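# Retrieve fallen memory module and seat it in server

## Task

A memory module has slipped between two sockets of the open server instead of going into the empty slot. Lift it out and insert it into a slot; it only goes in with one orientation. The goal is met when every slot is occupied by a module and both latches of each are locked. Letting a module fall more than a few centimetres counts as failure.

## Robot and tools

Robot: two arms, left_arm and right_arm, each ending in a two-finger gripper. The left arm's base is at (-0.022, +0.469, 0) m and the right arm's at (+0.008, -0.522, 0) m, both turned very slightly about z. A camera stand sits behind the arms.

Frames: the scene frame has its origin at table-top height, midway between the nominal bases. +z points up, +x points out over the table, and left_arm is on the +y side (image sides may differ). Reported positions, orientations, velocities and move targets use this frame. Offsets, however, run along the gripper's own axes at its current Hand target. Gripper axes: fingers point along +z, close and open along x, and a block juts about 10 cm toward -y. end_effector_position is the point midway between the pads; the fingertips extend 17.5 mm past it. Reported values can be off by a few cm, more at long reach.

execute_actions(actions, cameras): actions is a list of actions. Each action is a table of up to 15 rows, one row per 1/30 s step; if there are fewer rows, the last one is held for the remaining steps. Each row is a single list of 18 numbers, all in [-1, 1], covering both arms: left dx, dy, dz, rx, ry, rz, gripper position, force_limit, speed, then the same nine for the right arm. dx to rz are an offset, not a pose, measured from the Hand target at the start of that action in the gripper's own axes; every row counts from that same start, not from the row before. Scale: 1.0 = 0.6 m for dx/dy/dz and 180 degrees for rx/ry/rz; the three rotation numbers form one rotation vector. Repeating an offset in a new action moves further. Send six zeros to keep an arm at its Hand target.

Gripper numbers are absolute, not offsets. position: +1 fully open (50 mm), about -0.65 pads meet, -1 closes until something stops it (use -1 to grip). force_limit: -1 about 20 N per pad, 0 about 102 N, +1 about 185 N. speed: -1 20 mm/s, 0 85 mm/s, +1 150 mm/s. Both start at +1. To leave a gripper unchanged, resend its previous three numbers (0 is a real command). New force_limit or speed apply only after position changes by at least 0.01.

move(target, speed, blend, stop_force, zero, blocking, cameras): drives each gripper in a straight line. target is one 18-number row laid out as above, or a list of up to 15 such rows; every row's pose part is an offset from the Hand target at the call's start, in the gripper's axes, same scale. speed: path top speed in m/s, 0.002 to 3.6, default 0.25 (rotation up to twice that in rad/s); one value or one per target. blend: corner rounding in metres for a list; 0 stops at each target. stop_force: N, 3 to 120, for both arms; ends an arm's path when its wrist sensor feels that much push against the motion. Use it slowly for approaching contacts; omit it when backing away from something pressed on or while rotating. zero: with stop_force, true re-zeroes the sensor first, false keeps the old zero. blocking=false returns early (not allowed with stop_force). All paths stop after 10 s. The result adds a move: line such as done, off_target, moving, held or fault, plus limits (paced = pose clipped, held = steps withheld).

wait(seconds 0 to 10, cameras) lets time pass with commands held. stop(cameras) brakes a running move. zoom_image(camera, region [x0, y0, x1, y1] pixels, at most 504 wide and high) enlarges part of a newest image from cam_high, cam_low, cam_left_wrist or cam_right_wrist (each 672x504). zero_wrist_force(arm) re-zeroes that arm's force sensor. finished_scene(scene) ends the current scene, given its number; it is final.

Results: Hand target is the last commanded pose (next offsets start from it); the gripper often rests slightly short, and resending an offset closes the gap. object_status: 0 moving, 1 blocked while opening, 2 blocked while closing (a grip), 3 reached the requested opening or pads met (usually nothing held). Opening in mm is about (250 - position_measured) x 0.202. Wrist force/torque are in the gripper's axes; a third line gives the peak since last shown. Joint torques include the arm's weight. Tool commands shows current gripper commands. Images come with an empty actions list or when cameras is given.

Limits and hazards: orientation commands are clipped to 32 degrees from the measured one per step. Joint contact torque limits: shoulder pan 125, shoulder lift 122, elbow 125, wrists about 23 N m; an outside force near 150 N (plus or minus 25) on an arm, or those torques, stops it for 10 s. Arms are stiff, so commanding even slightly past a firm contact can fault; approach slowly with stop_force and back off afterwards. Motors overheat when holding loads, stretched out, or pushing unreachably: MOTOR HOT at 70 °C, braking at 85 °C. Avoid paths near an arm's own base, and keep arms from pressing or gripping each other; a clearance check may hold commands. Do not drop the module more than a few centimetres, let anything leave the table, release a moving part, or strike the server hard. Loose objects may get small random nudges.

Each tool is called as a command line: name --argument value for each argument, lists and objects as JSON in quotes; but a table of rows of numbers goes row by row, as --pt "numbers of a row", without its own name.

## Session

execute_actions --actions '[]'

zoom_image --camera "cam_high" --region '[120, 150, 400, 400]'

Scene clock: 0.00 s.
left_arm: end_effector_position=(+0.6006, -0.2387, +0.1906) position_measured=3 object_status=3 end_effector_quat_wxyz=(+0.369, -0.056, +0.871, -0.319) | right_arm: end_effector_position=(+0.3579, -0.3524, +0.2545) position_measured=3 object_status=3 end_effector_quat_wxyz=(+0.260, +0.130, +0.891, -0.350)
Joint positions: left_arm=[-1.142 -0.716 1.244 -3.072 -1.196 -2.592] | right_arm=[4.398 -1.469 -1.943 -2.019 0.967 0.207]
Joint velocities: within noise
Joint torques (N m): no reading
Wrist force (N): no reading
Wrist torque (N m): no reading
Wrist force, peak (N): no reading
Hand target: left_arm +0.6006, -0.2387, +0.1906; +0.369, -0.056, +0.871, -0.319 | right_arm +0.3579, -0.3524, +0.2545; +0.260, +0.130, +0.891, -0.350
Tool commands: left_gripper/position=+1.0 left_gripper/force_limit=+1.0 left_gripper/speed=+1.0 right_gripper/position=+1.0 right_gripper/force_limit=+1.0 right_gripper/speed=+1.0
camera_calibration:
cam_left_wrist: T_world_to_cam=[[-0.719474, -0.343206, -0.603794, 0.474171], [-0.129556, 0.920432, -0.36881, 0.382619], [0.682329, -0.187124, -0.706691, -0.19229], [0, 0, 0, 1]] pos_world=[0.521929, -0.225418, 0.291526]
cam_right_wrist: T_world_to_cam=[[-0.825812, 0.0459674, -0.562069, 0.466941], [0.259635, 0.915752, -0.306574, 0.321961], [0.500623, -0.399105, -0.768174, 0.0106197], [0, 0, 0, 1]] pos_world=[0.296697, -0.312062, 0.369315]

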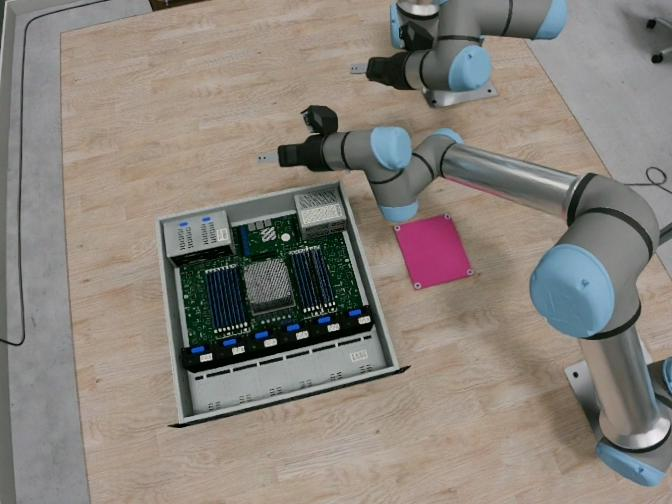

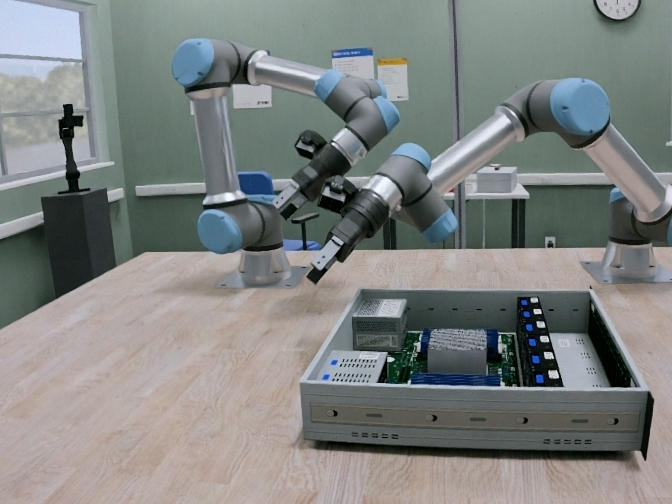

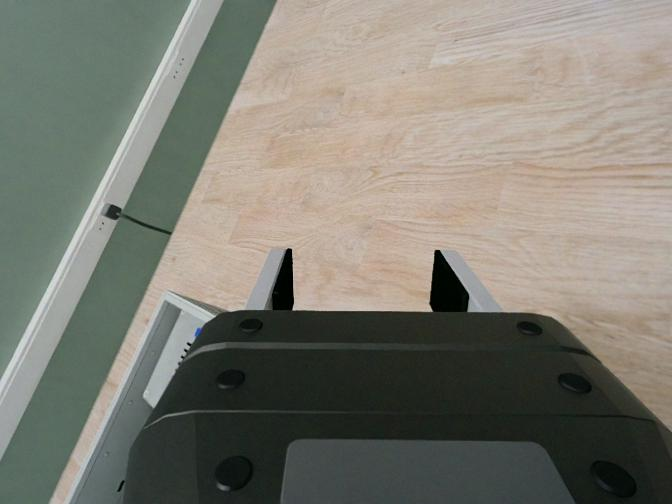

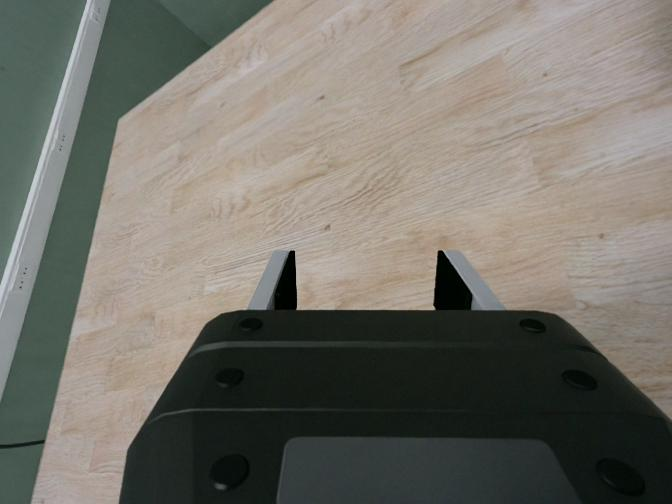

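Scaled by 1.800 from the camera's 672x504 image, which has a finer 960x720 frame.

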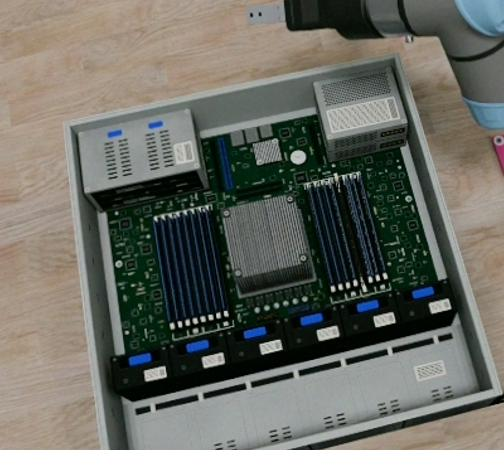

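zoom_image --camera "cam_high" --region '[280, 235, 350, 325]'

zoom_image --camera "cam_high" --region '[195, 250, 265, 345]'

Scaled by 5.600 from the camera's 672x504 image, which has a finer 960x720 frame.

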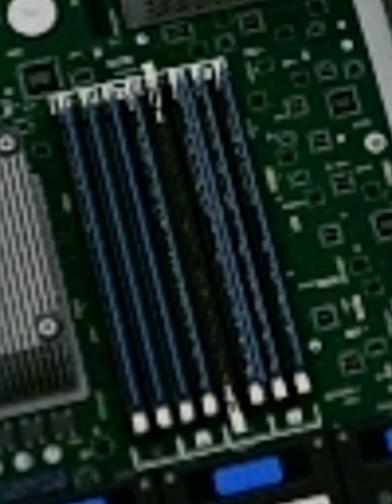

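Scaled by 5.305 from the camera's 672x504 image, which has a finer 960x720 frame.

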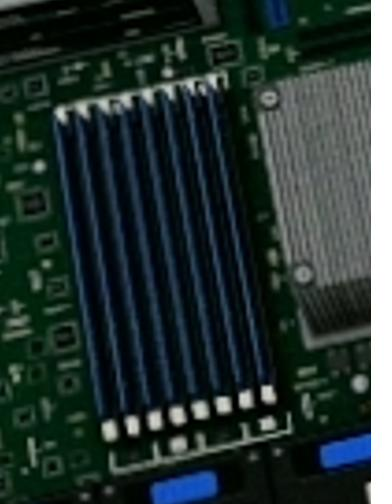

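move --target '[-0.097,0.26,-0.2137,-0.2124,0.2457,0.0373, 1, -1, 1, 0,0,0,0,0,0,1,1,1]' --speed 0.35 --cameras '["cam_left_wrist","cam_high"]'

zoom_image --camera "cam_left_wrist" --region '[250, 20, 450, 170]'

zoom_image --camera "cam_left_wrist" --region '[250, 160, 450, 310]'

Scene clock: 31.83 s.
left_arm: end_effector_position=(+0.5773, -0.0302, +0.1997) position_measured=3 object_status=3 end_effector_quat_wxyz=(+0.000, +0.000, +1.000, +0.000) end_effector_velocity=(-0.002, +0.001, +0.000) end_effector_angular_velocity=(+0.003, +0.005, +0.000) | right_arm: end_effector_position=(+0.3579, -0.3524, +0.2545) position_measured=3 object_status=3 end_effector_quat_wxyz=(+0.260, +0.130, +0.891, -0.350)
Joint positions: left_arm=[-0.914 -0.859 0.925 -1.637 -1.571 -2.436] | right_arm=[4.398 -1.469 -1.943 -2.019 0.967 0.207]
Joint velocities: left_arm=[0 0 0.001 0.005 -0.002 0] | right_arm=[within noise]
Joint torques (N m): left_arm=[1.11 -79.15 -30.12 -0.13 0.21 0.73] | right_arm=[0.23 17.3 21.55 0.85 -0.97 -0.03]
Wrist force (N): left_arm=[-0.8 3.3 -1.1] | right_arm=[-0.1 -0.1 -0.5]
Wrist torque (N m): left_arm=[0.60 -0.14 -0.23] | right_arm=[-0.02 0.02 -0.01]
Wrist force, peak (N): left_arm=[6.6 -6.8 -1.0] | right_arm=[0.0 0.0 -0.5]
Hand target: left_arm +0.5772, -0.0301, +0.1998; +0.000, +0.001, +1.000, +0.000 | right_arm +0.3579, -0.3524, +0.2545; +0.260, +0.130, +0.891, -0.350
Off the commanded pose: left_arm 0.000 m, 0 deg | right_arm 0.000 m, 0 deg.
move: done
camera_calibration:
cam_left_wrist: T_world_to_cam=[[-0.999945, -0.00922235, -0.00500742, 0.586953], [-0.0104193, 0.929362, 0.369022, -0.024907], [0.00125046, 0.369054, -0.929407, 0.323425], [0, 0, 0, 1]] pos_world=[0.586256, -0.0908006, 0.312724]
Images, in order (width x height): cam_high 672x504, cam_left_wrist 672x504.

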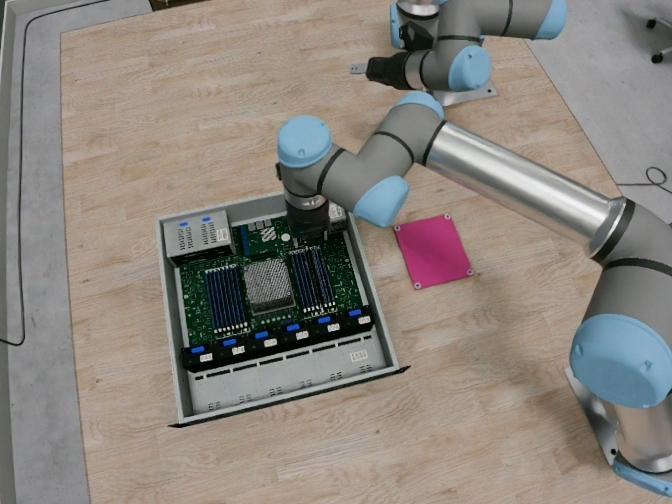

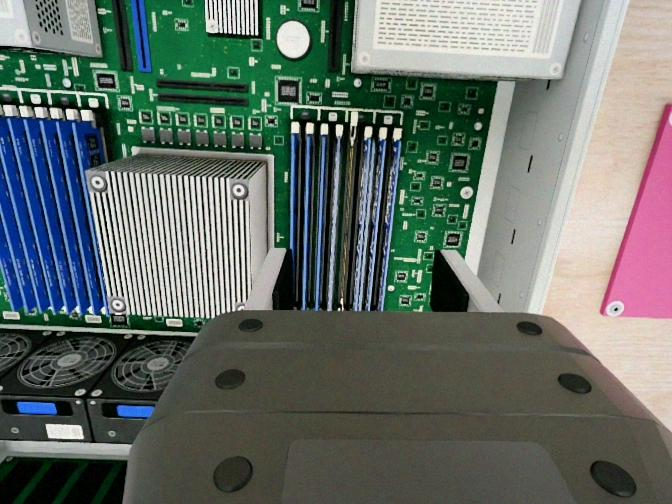

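Scaled by 2.520 from the camera's 672x504 image, which has a finer 960x720 frame.

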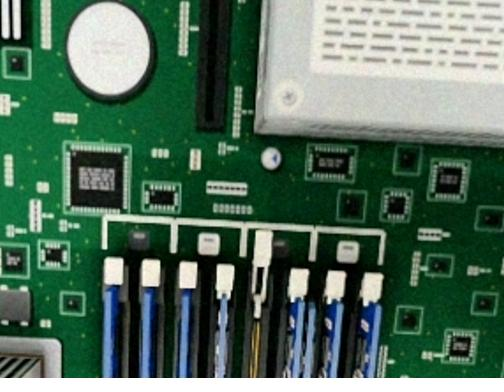

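Scaled by 2.520 from the camera's 672x504 image, which has a finer 960x720 frame.

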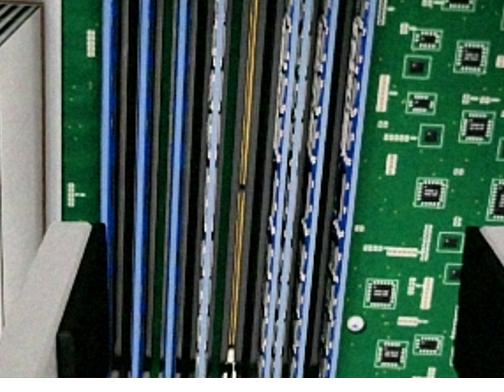

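zoom_image --camera "cam_left_wrist" --region '[330, 105, 410, 175]'

zoom_image --camera "cam_left_wrist" --region '[320, 245, 400, 315]'

Scaled by 6.300 from the camera's 672x504 image, which has a finer 960x720 frame.

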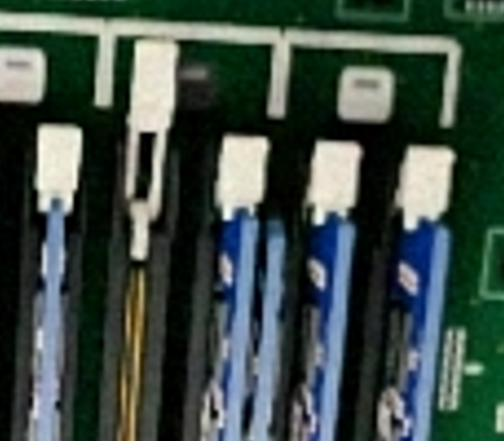

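Scaled by 6.300 from the camera's 672x504 image, which has a finer 960x720 frame.

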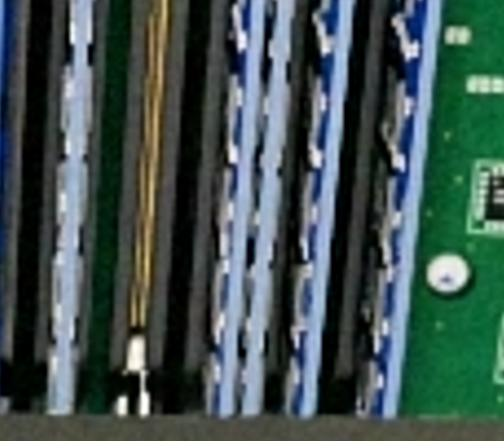

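move --target '[-0.005,0.15,0.083,0,0,0, 1, -1, 1, 0,0,0,0,0,0,1,1,1]' --speed 0.25 --cameras '["cam_left_wrist"]'

zoom_image --camera "cam_left_wrist" --region '[270, 160, 430, 310]'

zoom_image --camera "cam_left_wrist" --region '[310, 210, 380, 270]'

Scene clock: 59.53 s.
left_arm: end_effector_position=(+0.5803, +0.0598, +0.1502) position_measured=3 object_status=3 end_effector_quat_wxyz=(+0.000, +0.000, +1.000, +0.000) | right_arm: end_effector_position=(+0.3579, -0.3524, +0.2545) position_measured=3 object_status=3 end_effector_quat_wxyz=(+0.260, +0.130, +0.891, -0.350)
Joint positions: left_arm=[-0.829 -0.975 1.246 -1.843 -1.571 -2.351] | right_arm=[4.398 -1.469 -1.943 -2.019 0.967 0.207]
Joint torques (N m): left_arm=[7.19 -39.7 -14.98 -3.21 -1.22 1.1] | right_arm=[-0.11 17.59 21.47 0.96 -0.98 -0.04]
Wrist force (N): left_arm=[-1.0 3.4 -0.8] | right_arm=[0.0 0.0 -0.2]
Wrist torque (N m): left_arm=[0.61 -0.07 -0.23] | right_arm=[0.00 0.01 -0.01]
Wrist force, peak (N): left_arm=[-5.5 15.6 0.6] | right_arm=[0.1 -0.4 -0.4]
Hand target: left_arm +0.5803, +0.0599, +0.1500; +0.000, +0.001, +1.000, +0.000 | right_arm +0.3579, -0.3524, +0.2545; +0.260, +0.130, +0.891, -0.350
Off the commanded pose: left_arm 0.000 m, 0 deg | right_arm 0.000 m, 0 deg.
move: done
camera_calibration:
cam_left_wrist: T_world_to_cam=[[-0.999945, -0.00918755, -0.00509966, 0.590559], [-0.0104209, 0.92941, 0.368901, -0.0901625], [0.00135038, 0.368934, -0.929455, 0.244284], [0, 0, 0, 1]] pos_world=[0.589257, -0.000901041, 0.263324]
Images, in order (width x height): cam_left_wrist 672x504.

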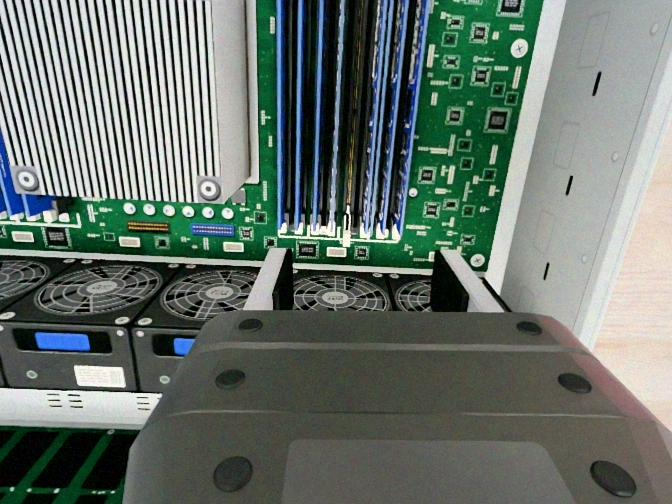

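Scaled by 3.150 from the camera's 672x504 image, which has a finer 960x720 frame.

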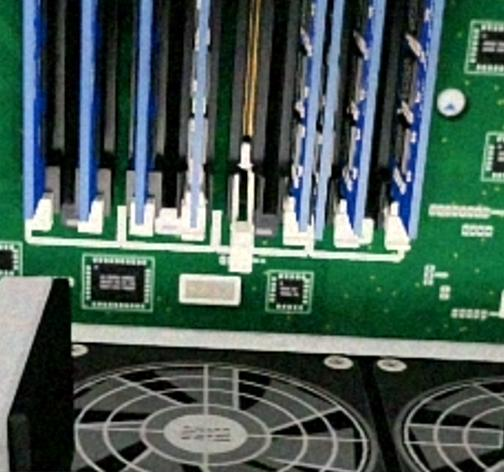

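Scaled by 7.200 from the camera's 672x504 image, which has a finer 960x720 frame.

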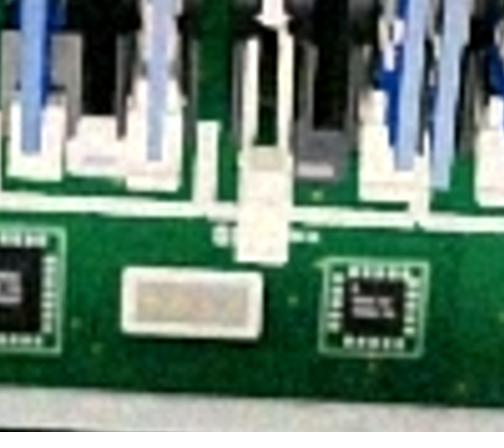

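move --target '[0.0163,0.0342,0.05,0,0,0.0119, -0.32, -0.5, 0, 0,0,0,0,0,0,1,1,1]' --speed 0.15 --cameras '["cam_left_wrist"]'

zoom_image --camera "cam_left_wrist" --region '[300, 180, 430, 310]'

Scene clock: 115.53 s.
left_arm: end_effector_position=(+0.5706, +0.0804, +0.1202) position_measured=200 object_status=3 end_effector_quat_wxyz=(+0.000, +0.019, +1.000, +0.000) | right_arm: end_effector_position=(+0.3579, -0.3524, +0.2545) position_measured=3 object_status=3 end_effector_quat_wxyz=(+0.260, +0.130, +0.891, -0.350)
Joint positions: left_arm=[-0.817 -0.998 1.365 -1.938 -1.571 -2.302] | right_arm=[4.398 -1.469 -1.943 -2.019 0.967 0.207]
Joint torques (N m): left_arm=[-3.7 -38.25 -28.09 -0.95 -0.41 -0.37] | right_arm=[0.11 17.39 21.94 0.95 -0.86 -0.04]
Wrist force (N): left_arm=[-0.7 3.2 -1.0] | right_arm=[-0.2 0.3 -0.1]
Wrist torque (N m): left_arm=[0.57 -0.11 -0.23] | right_arm=[0.04 0.04 -0.01]
Wrist force, peak (N): left_arm=[-0.1 4.5 -0.1] | right_arm=[0.1 -0.5 -0.3]
Hand target: left_arm +0.5706, +0.0804, +0.1200; +0.000, +0.019, +1.000, +0.000 | right_arm +0.3579, -0.3524, +0.2545; +0.260, +0.130, +0.891, -0.350
Off the commanded pose: left_arm 0.000 m, 0 deg | right_arm 0.000 m, 0 deg.
move: done
camera_calibration:
cam_left_wrist: T_world_to_cam=[[-0.999593, 0.0280686, -0.00510097, 0.577672], [0.0242096, 0.92919, 0.368808, -0.118164], [0.0150917, 0.368534, -0.929492, 0.200967], [0, 0, 0, 1]] pos_world=[0.577265, 0.0195187, 0.233324]
Images, in order (width x height): cam_left_wrist 672x504.

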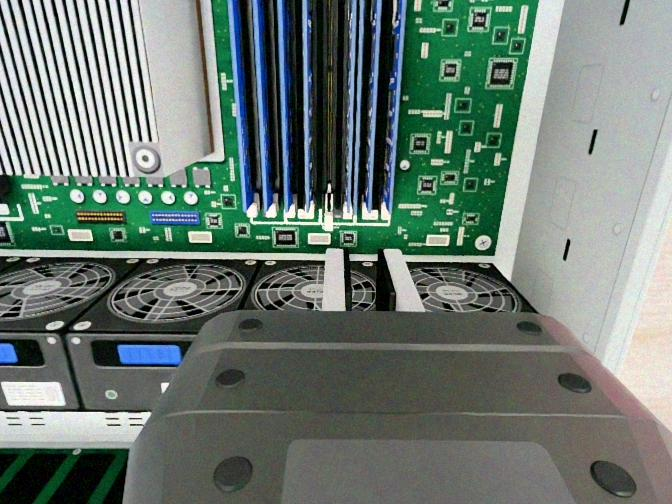

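Scaled by 3.877 from the camera's 672x504 image, which has a finer 960x720 frame.

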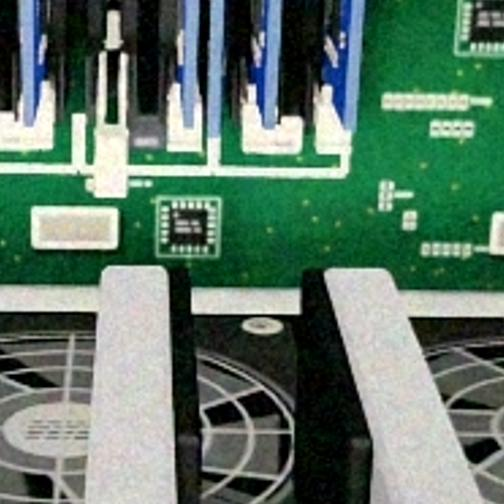

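move --target '[-0.0013,0.003,0.0665,0,0,0, -0.32, -0.5, 0, 0,0,0,0,0,0,1,1,1]' --speed 0.06 --cameras '["cam_left_wrist"]'

zoom_image --camera "cam_left_wrist" --region '[310, 210, 410, 310]'

Scene clock: 132.47 s.
left_arm: end_effector_position=(+0.5714, +0.0823, +0.0798) position_measured=200 object_status=3 end_effector_quat_wxyz=(+0.000, +0.019, +1.000, +0.000) | right_arm: end_effector_position=(+0.3579, -0.3524, +0.2545) position_measured=3 object_status=3 end_effector_quat_wxyz=(+0.260, +0.130, +0.891, -0.350)
Joint positions: left_arm=[-0.815 -0.96 1.414 -2.024 -1.571 -2.299] | right_arm=[4.398 -1.469 -1.943 -2.019 0.967 0.207]
Joint torques (N m): left_arm=[4.69 -71.63 -36.42 -0.23 0.47 0.53] | right_arm=[-0.04 17.29 22.08 0.94 -0.84 -0.06]
Wrist force (N): left_arm=[-0.8 3.5 -1.0] | right_arm=[0.3 0.2 -0.2]
Wrist torque (N m): left_arm=[0.62 -0.10 -0.23] | right_arm=[0.03 -0.04 0.00]
Wrist force, peak (N): left_arm=[-1.0 3.6 -2.1] | right_arm=[0.3 -0.4 -0.4]
Hand target: left_arm +0.5715, +0.0822, +0.0801; +0.000, +0.019, +1.000, +0.000 | right_arm +0.3579, -0.3524, +0.2545; +0.260, +0.130, +0.891, -0.350
Off the commanded pose: left_arm 0.000 m, 0 deg | right_arm 0.000 m, 0 deg.
move: done
camera_calibration:
cam_left_wrist: T_world_to_cam=[[-0.999591, 0.0282087, -0.00460528, 0.578117], [0.0245148, 0.928987, 0.369301, -0.105132], [0.0146957, 0.369037, -0.929299, 0.162958], [0, 0, 0, 1]] pos_world=[0.578063, 0.0212208, 0.192924]
Images, in order (width x height): cam_left_wrist 672x504.

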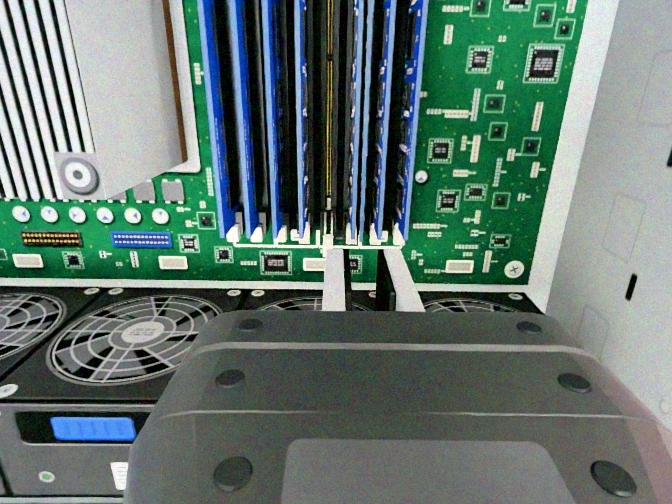

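Scaled by 5.040 from the camera's 672x504 image, which has a finer 960x720 frame.

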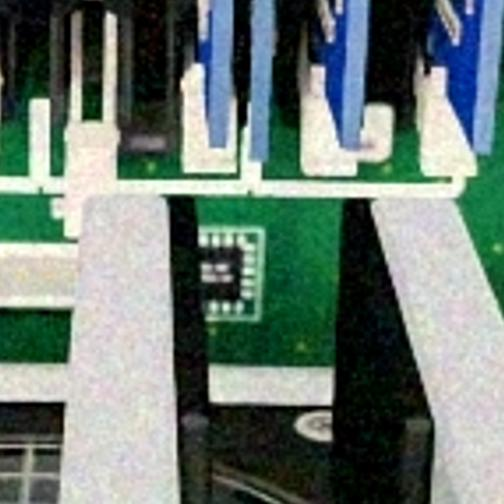

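move --target '[-0.0007,0,0.0225,0,0,0, -0.32, -0.5, 0, 0,0,0,0,0,0,1,1,1]' --speed 0.015 --stop_force 3

move --target '[0,-0.01,0,0,0,0, -0.32, -0.5, 0, 0,0,0,0,0,0,1,1,1]' --speed 0.004 --stop_force 3 --cameras '["cam_left_wrist"]'

zoom_image --camera "cam_left_wrist" --region '[310, 210, 410, 310]'

Scene clock: 146.33 s.
left_arm: end_effector_position=(+0.5719, +0.0822, +0.0666) position_measured=200 object_status=3 end_effector_quat_wxyz=(+0.000, +0.019, +1.000, +0.000) | right_arm: end_effector_position=(+0.3579, -0.3524, +0.2545) position_measured=3 object_status=3 end_effector_quat_wxyz=(+0.260, +0.130, +0.891, -0.350)
Joint positions: left_arm=[-0.814 -0.945 1.426 -2.052 -1.571 -2.299] | right_arm=[4.398 -1.469 -1.943 -2.019 0.967 0.207]
Joint torques (N m): left_arm=[6.76 -72.12 -35.49 -0.17 0.03 0.8] | right_arm=[0.54 17.06 21.96 0.9 -0.83 -0.05]
Wrist force (N): left_arm=[-0.8 3.5 -0.9] | right_arm=[0.0 -0.6 0.1]
Wrist torque (N m): left_arm=[0.62 -0.10 -0.24] | right_arm=[-0.09 0.00 -0.01]
Wrist force, peak (N): left_arm=[-1.2 3.5 -1.9] | right_arm=[0.1 -0.5 -0.4]
Hand target: left_arm +0.5719, +0.0822, +0.0666; +0.000, +0.019, +1.000, +0.000 | right_arm +0.3579, -0.3524, +0.2545; +0.260, +0.130, +0.891, -0.350
Off the commanded pose: left_arm 0.000 m, 0 deg | right_arm 0.000 m, 0 deg.
move: done

Scene clock: 149.10 s.
left_arm: end_effector_position=(+0.5717, +0.0770, +0.0666) position_measured=200 object_status=3 end_effector_quat_wxyz=(+0.000, +0.019, +1.000, +0.000) | right_arm: end_effector_position=(+0.3579, -0.3524, +0.2545) position_measured=3 object_status=3 end_effector_quat_wxyz=(+0.260, +0.130, +0.891, -0.350)
Joint positions: left_arm=[-0.82 -0.94 1.416 -2.048 -1.571 -2.305] | right_arm=[4.398 -1.469 -1.943 -2.019 0.967 0.207]
Joint torques (N m): left_arm=[6.7 -72.25 -13.21 -6.75 -0.03 1.19] | right_arm=[0.06 17.27 21.76 0.93 -0.81 -0.08]
Wrist force (N): left_arm=[-0.9 3.9 -0.9] | right_arm=[-0.2 -0.1 -0.2]
Wrist torque (N m): left_arm=[0.63 -0.09 -0.23] | right_arm=[-0.03 0.03 -0.01]
Wrist force, peak (N): left_arm=[-0.7 6.7 -1.7] | right_arm=[0.2 -0.2 -0.5]
Hand target: left_arm +0.5717, +0.0770, +0.0666; +0.000, +0.019, +1.000, +0.000 (not the last commanded pose) | right_arm +0.3579, -0.3524, +0.2545; +0.260, +0.130, +0.891, -0.350
Off the commanded pose: left_arm 0.001 m, 0 deg | right_arm 0.000 m, 0 deg.
move: contact (left_arm)
camera_calibration:
cam_left_wrist: T_world_to_cam=[[-0.99959, 0.0282204, -0.00492741, 0.578563], [0.02441, 0.929069, 0.3691, -0.0952447], [0.014994, 0.368829, -0.929377, 0.152487], [0, 0, 0, 1]] pos_world=[0.578364, 0.0159199, 0.179724]
Images, in order (width x height): cam_left_wrist 672x504.

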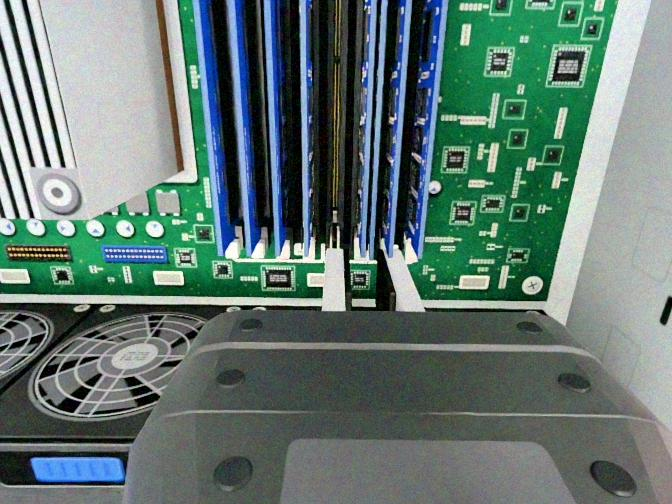

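Scaled by 5.040 from the camera's 672x504 image, which has a finer 960x720 frame.

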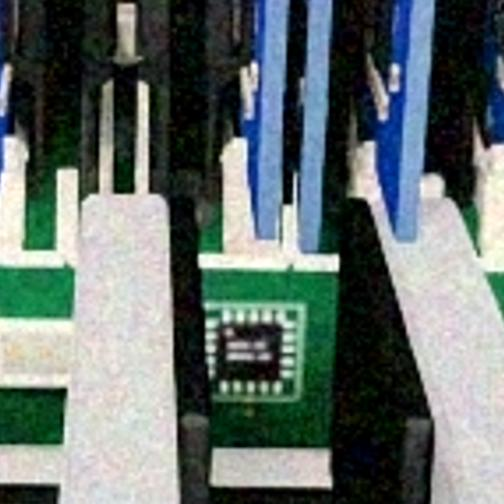

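move --target '[0.0042,0.0012,0,0,0,0, -0.32, -0.5, 0, 0,0,0,0,0,0,1,1,1]' --speed 0.01 --cameras '["cam_left_wrist"]'

zoom_image --camera "cam_left_wrist" --region '[310, 210, 410, 310]'

Scene clock: 162.00 s.
left_arm: end_effector_position=(+0.5691, +0.0778, +0.0666) position_measured=200 object_status=3 end_effector_quat_wxyz=(+0.000, +0.019, +1.000, +0.000) | right_arm: end_effector_position=(+0.3579, -0.3524, +0.2545) position_measured=3 object_status=3 end_effector_quat_wxyz=(+0.260, +0.130, +0.891, -0.350)
Joint positions: left_arm=[-0.822 -0.945 1.426 -2.052 -1.571 -2.306] | right_arm=[4.398 -1.469 -1.943 -2.019 0.967 0.207]
Joint torques (N m): left_arm=[-2.93 -63.8 -23.65 -6.01 -0.09 -0.9] | right_arm=[-0.33 16.74 22.16 0.86 -0.78 -0.12]
Wrist force (N): left_arm=[-0.6 3.7 -1.0] | right_arm=[0.0 0.0 0.1]
Wrist torque (N m): left_arm=[0.67 -0.14 -0.24] | right_arm=[-0.01 0.01 0.00]
Wrist force, peak (N): left_arm=[-0.7 4.2 -1.2] | right_arm=[0.4 -0.2 -0.3]
Hand target: left_arm +0.5692, +0.0778, +0.0666; +0.000, +0.019, +1.000, +0.000 | right_arm +0.3579, -0.3524, +0.2545; +0.260, +0.130, +0.891, -0.350
Off the commanded pose: left_arm 0.000 m, 0 deg | right_arm 0.000 m, 0 deg.
move: done
camera_calibration:
cam_left_wrist: T_world_to_cam=[[-0.99959, 0.0282204, -0.00492741, 0.575939], [0.02441, 0.929069, 0.3691, -0.0960174], [0.014994, 0.368829, -0.929377, 0.152194], [0, 0, 0, 1]] pos_world=[0.575764, 0.0168199, 0.179724]
Images, in order (width x height): cam_left_wrist 672x504.

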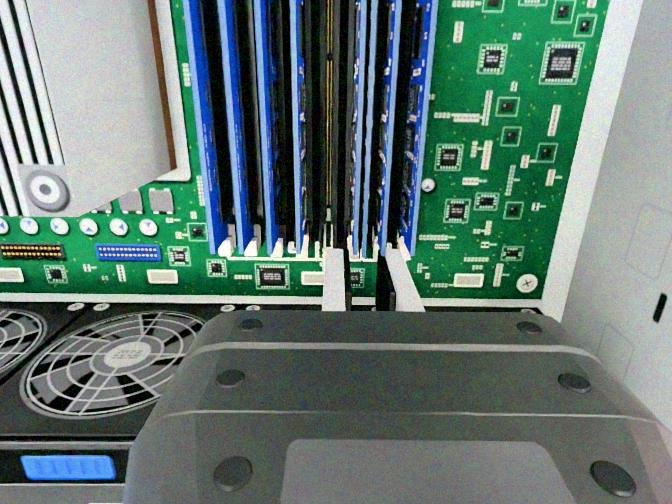

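Scaled by 5.040 from the camera's 672x504 image, which has a finer 960x720 frame.

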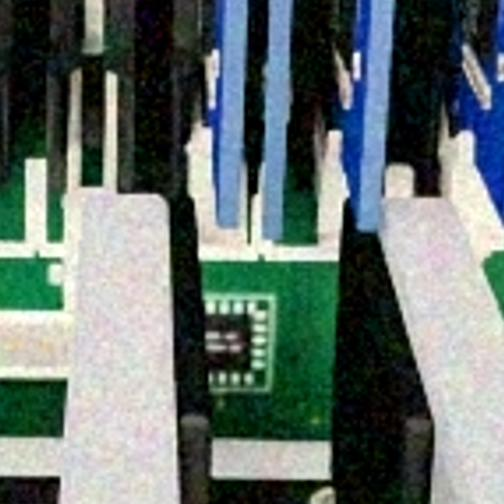

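move --pt "0 -0.0007 0 0 0 0 -0.32 -0.5 0 0 0 0 0 0 0 1 1 1" --pt "0 -0.0007 0 0 0 0 -1 -0.6 -1 0 0 0 0 0 0 1 1 1" --speed 0.01 --cameras '["cam_left_wrist"]'

zoom_image --camera "cam_left_wrist" --region '[310, 210, 410, 310]'

Scene clock: 170.10 s.
left_arm: end_effector_position=(+0.5692, +0.0773, +0.0666) position_measured=251 object_status=3 end_effector_quat_wxyz=(+0.000, +0.019, +1.000, +0.000) | right_arm: end_effector_position=(+0.3579, -0.3524, +0.2545) position_measured=3 object_status=3 end_effector_quat_wxyz=(+0.260, +0.130, +0.891, -0.350)
Joint positions: left_arm=[-0.822 -0.945 1.425 -2.051 -1.571 -2.307] | right_arm=[4.398 -1.469 -1.943 -2.019 0.967 0.207]
Joint torques (N m): left_arm=[-4.39 -41.7 -30.9 -0.7 0.18 -0.6] | right_arm=[0 16.95 21.97 0.97 -0.77 -0.12]
Wrist force (N): left_arm=[0.8 3.8 -1.3] | right_arm=[0.0 -0.1 -0.1]
Wrist torque (N m): left_arm=[0.63 -0.07 -0.22] | right_arm=[-0.01 0.00 -0.01]
Wrist force, peak (N): left_arm=[0.8 4.0 -1.7] | right_arm=[0.3 -0.5 -0.5]
Hand target: left_arm +0.5692, +0.0773, +0.0666; +0.000, +0.019, +1.000, +0.000 | right_arm +0.3579, -0.3524, +0.2545; +0.260, +0.130, +0.891, -0.350
Off the commanded pose: left_arm 0.000 m, 0 deg | right_arm 0.000 m, 0 deg.
move: done
camera_calibration:
cam_left_wrist: T_world_to_cam=[[-0.99959, 0.0282204, -0.00492741, 0.575953], [0.02441, 0.929069, 0.3691, -0.0955529], [0.014994, 0.368829, -0.929377, 0.152379], [0, 0, 0, 1]] pos_world=[0.575764, 0.0163199, 0.179724]
Images, in order (width x height): cam_left_wrist 672x504.

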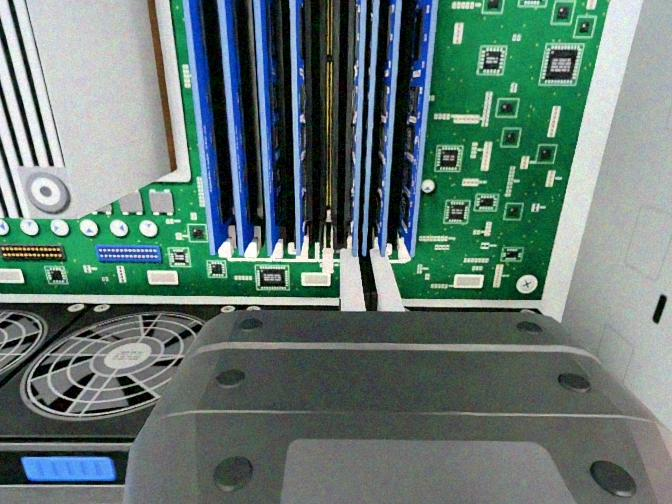

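Scaled by 5.040 from the camera's 672x504 image, which has a finer 960x720 frame.

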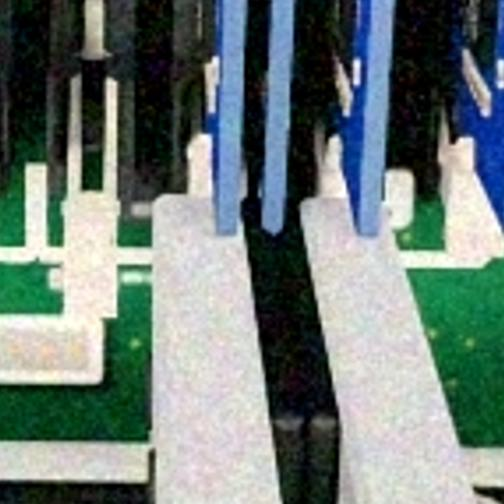

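move --target '[0,0,-0.012,0,0,0, -1, -0.6, -1, 0,0,0,0,0,0,1,1,1]' --speed 0.01 --cameras '["cam_left_wrist","cam_low"]'

zoom_image --camera "cam_left_wrist" --region '[310, 190, 410, 290]'

zoom_image --camera "cam_low" --region '[400, 300, 520, 390]'

Scene clock: 182.83 s.
left_arm: end_effector_position=(+0.5692, +0.0773, +0.0739) position_measured=251 object_status=3 end_effector_quat_wxyz=(+0.000, +0.019, +1.000, +0.000) | right_arm: end_effector_position=(+0.3579, -0.3524, +0.2545) position_measured=3 object_status=3 end_effector_quat_wxyz=(+0.260, +0.130, +0.891, -0.350)
Joint positions: left_arm=[-0.822 -0.952 1.417 -2.036 -1.571 -2.307] | right_arm=[4.398 -1.469 -1.943 -2.019 0.967 0.207]
Joint torques (N m): left_arm=[2.82 -63.22 -30.16 -2.3 0.31 1.08] | right_arm=[0.17 17.09 22.44 0.81 -0.69 -0.09]
Wrist force (N): left_arm=[-0.1 3.5 -0.3] | right_arm=[-0.1 -0.4 -0.3]
Wrist torque (N m): left_arm=[0.61 -0.18 -0.23] | right_arm=[-0.07 0.02 -0.01]
Wrist force, peak (N): left_arm=[0.6 4.2 -1.9] | right_arm=[0.2 0.2 -0.6]
Hand target: left_arm +0.5692, +0.0773, +0.0738; +0.000, +0.019, +1.000, +0.000 | right_arm +0.3579, -0.3524, +0.2545; +0.260, +0.130, +0.891, -0.350
Off the commanded pose: left_arm 0.000 m, 0 deg | right_arm 0.000 m, 0 deg.
move: done
camera_calibration:
cam_left_wrist: T_world_to_cam=[[-0.99959, 0.0282204, -0.00492741, 0.575989], [0.02441, 0.929069, 0.3691, -0.0982473], [0.014994, 0.368829, -0.929377, 0.159163], [0, 0, 0, 1]] pos_world=[0.575764, 0.0163199, 0.187024]
Images, in order (width x height): cam_low 672x504, cam_left_wrist 672x504.

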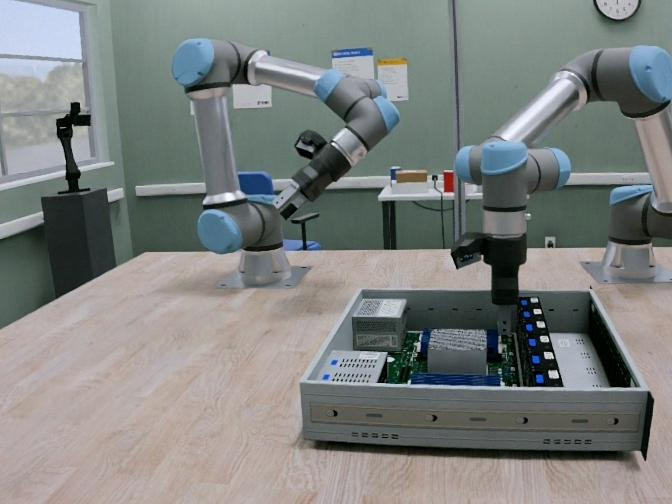

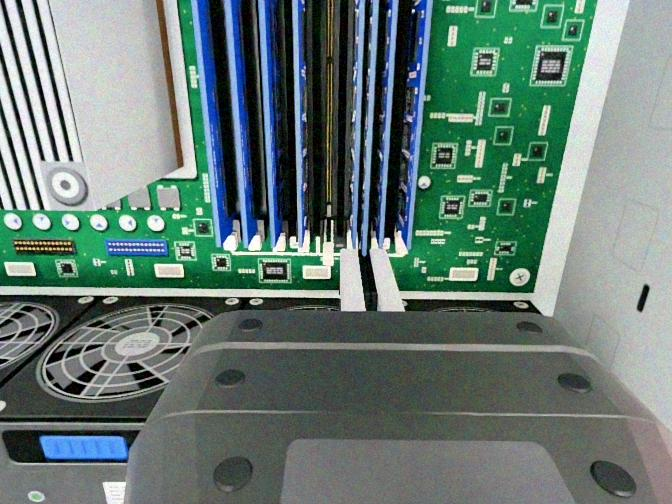

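Scaled by 5.040 from the camera's 672x504 image, which has a finer 960x720 frame.

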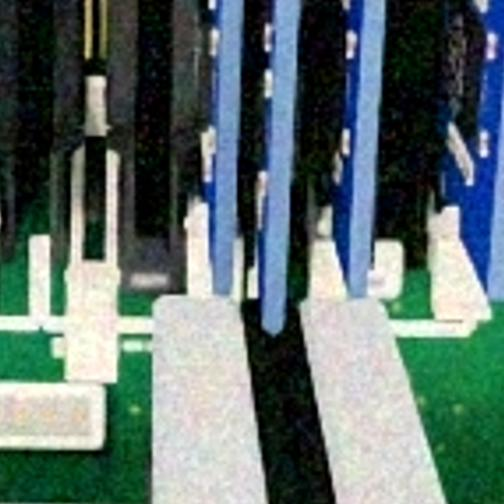

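Scaled by 4.200 from the camera's 672x504 image, which has a finer 960x720 frame.

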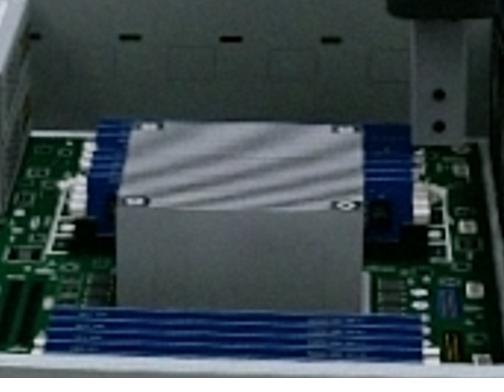

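move --target '[0,0,-0.07,0,0,0, -1, -0.6, -1, 0,0,0,0,0,0,1,1,1]' --speed 0.02 --cameras '["cam_left_wrist","cam_low","cam_high"]'

zoom_image --camera "cam_low" --region '[405, 275, 525, 355]'

zoom_image --camera "cam_left_wrist" --region '[300, 0, 430, 130]'

zoom_image --camera "cam_left_wrist" --region '[300, 130, 430, 260]'

Scene clock: 193.17 s.
left_arm: end_effector_position=(+0.5692, +0.0774, +0.1160) position_measured=251 object_status=3 end_effector_quat_wxyz=(+0.000, +0.019, +1.000, +0.000) | right_arm: end_effector_position=(+0.3579, -0.3524, +0.2545) position_measured=3 object_status=3 end_effector_quat_wxyz=(+0.260, +0.130, +0.891, -0.350)
Joint positions: left_arm=[-0.822 -0.994 1.368 -1.946 -1.571 -2.307] | right_arm=[4.398 -1.469 -1.943 -2.019 0.967 0.207]
Joint torques (N m): left_arm=[6.68 -54.03 -19.38 -6.01 0.72 1.13] | right_arm=[-0.19 17.61 22.25 0.89 -0.7 -0.06]
Wrist force (N): left_arm=[-0.8 3.3 -0.9] | right_arm=[0.0 0.1 -0.1]
Wrist torque (N m): left_arm=[0.57 -0.10 -0.23] | right_arm=[0.01 0.01 0.00]
Wrist force, peak (N): left_arm=[0.0 4.1 -0.9] | right_arm=[-0.4 -0.5 -0.2]
Hand target: left_arm +0.5692, +0.0774, +0.1158; +0.000, +0.019, +1.000, +0.000 | right_arm +0.3579, -0.3524, +0.2545; +0.260, +0.130, +0.891, -0.350
Off the commanded pose: left_arm 0.000 m, 0 deg | right_arm 0.000 m, 0 deg.
move: done
camera_calibration:
cam_left_wrist: T_world_to_cam=[[-0.99959, 0.0282213, -0.00493004, 0.576194], [0.0244113, 0.929103, 0.369014, -0.11386], [0.0149946, 0.368742, -0.929411, 0.198262], [0, 0, 0, 1]] pos_world=[0.575764, 0.0164196, 0.229124]
Images, in order (width x height): cam_high 672x504, cam_low 672x504, cam_left_wrist 672x504.

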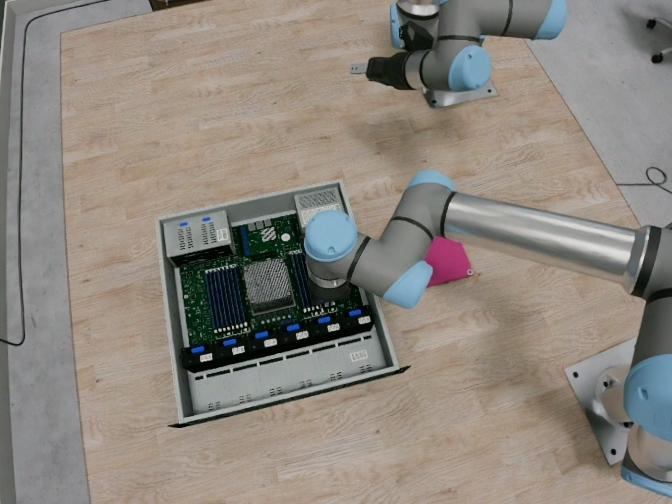

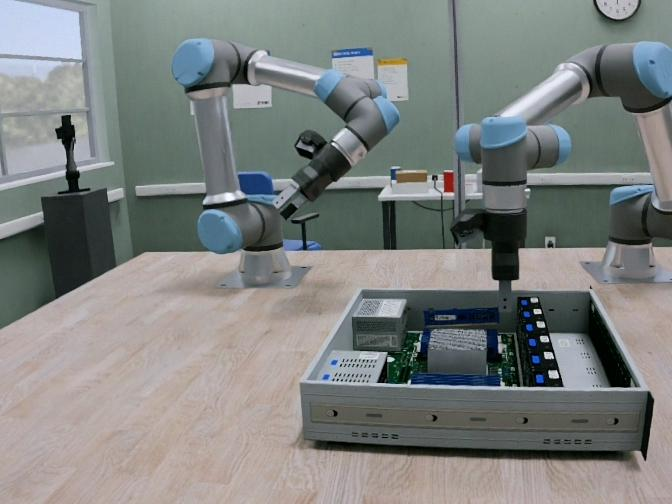

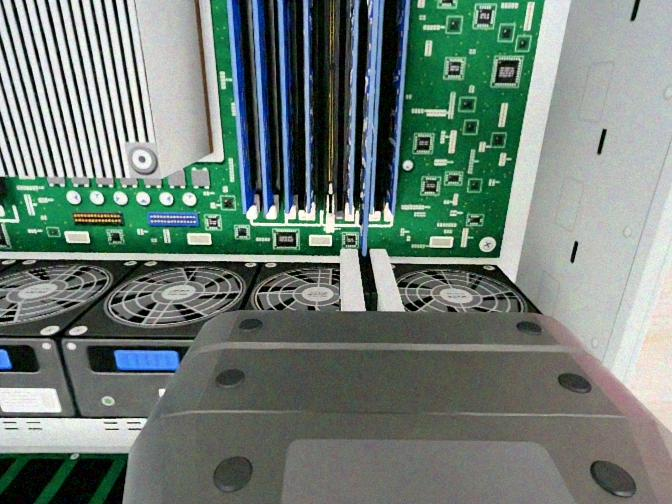

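Scaled by 4.200 from the camera's 672x504 image, which has a finer 960x720 frame.

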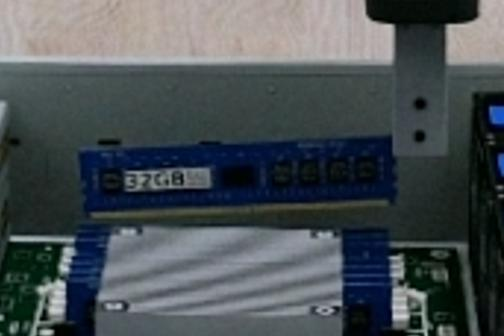

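Scaled by 3.877 from the camera's 672x504 image, which has a finer 960x720 frame.

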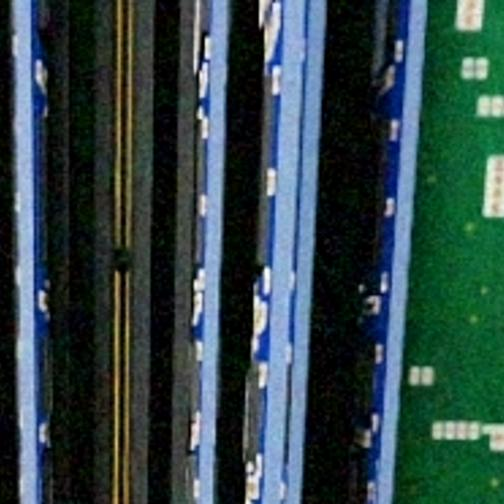

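Scaled by 3.877 from the camera's 672x504 image, which has a finer 960x720 frame.

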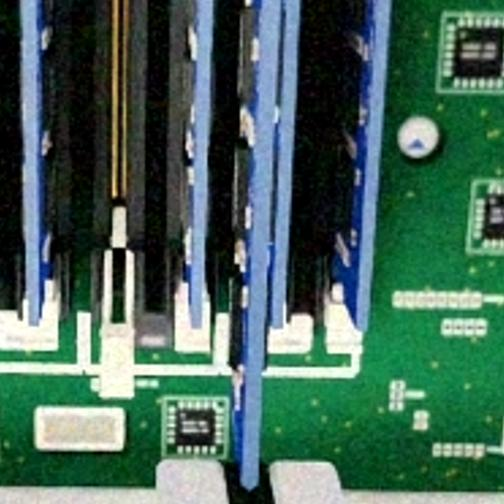

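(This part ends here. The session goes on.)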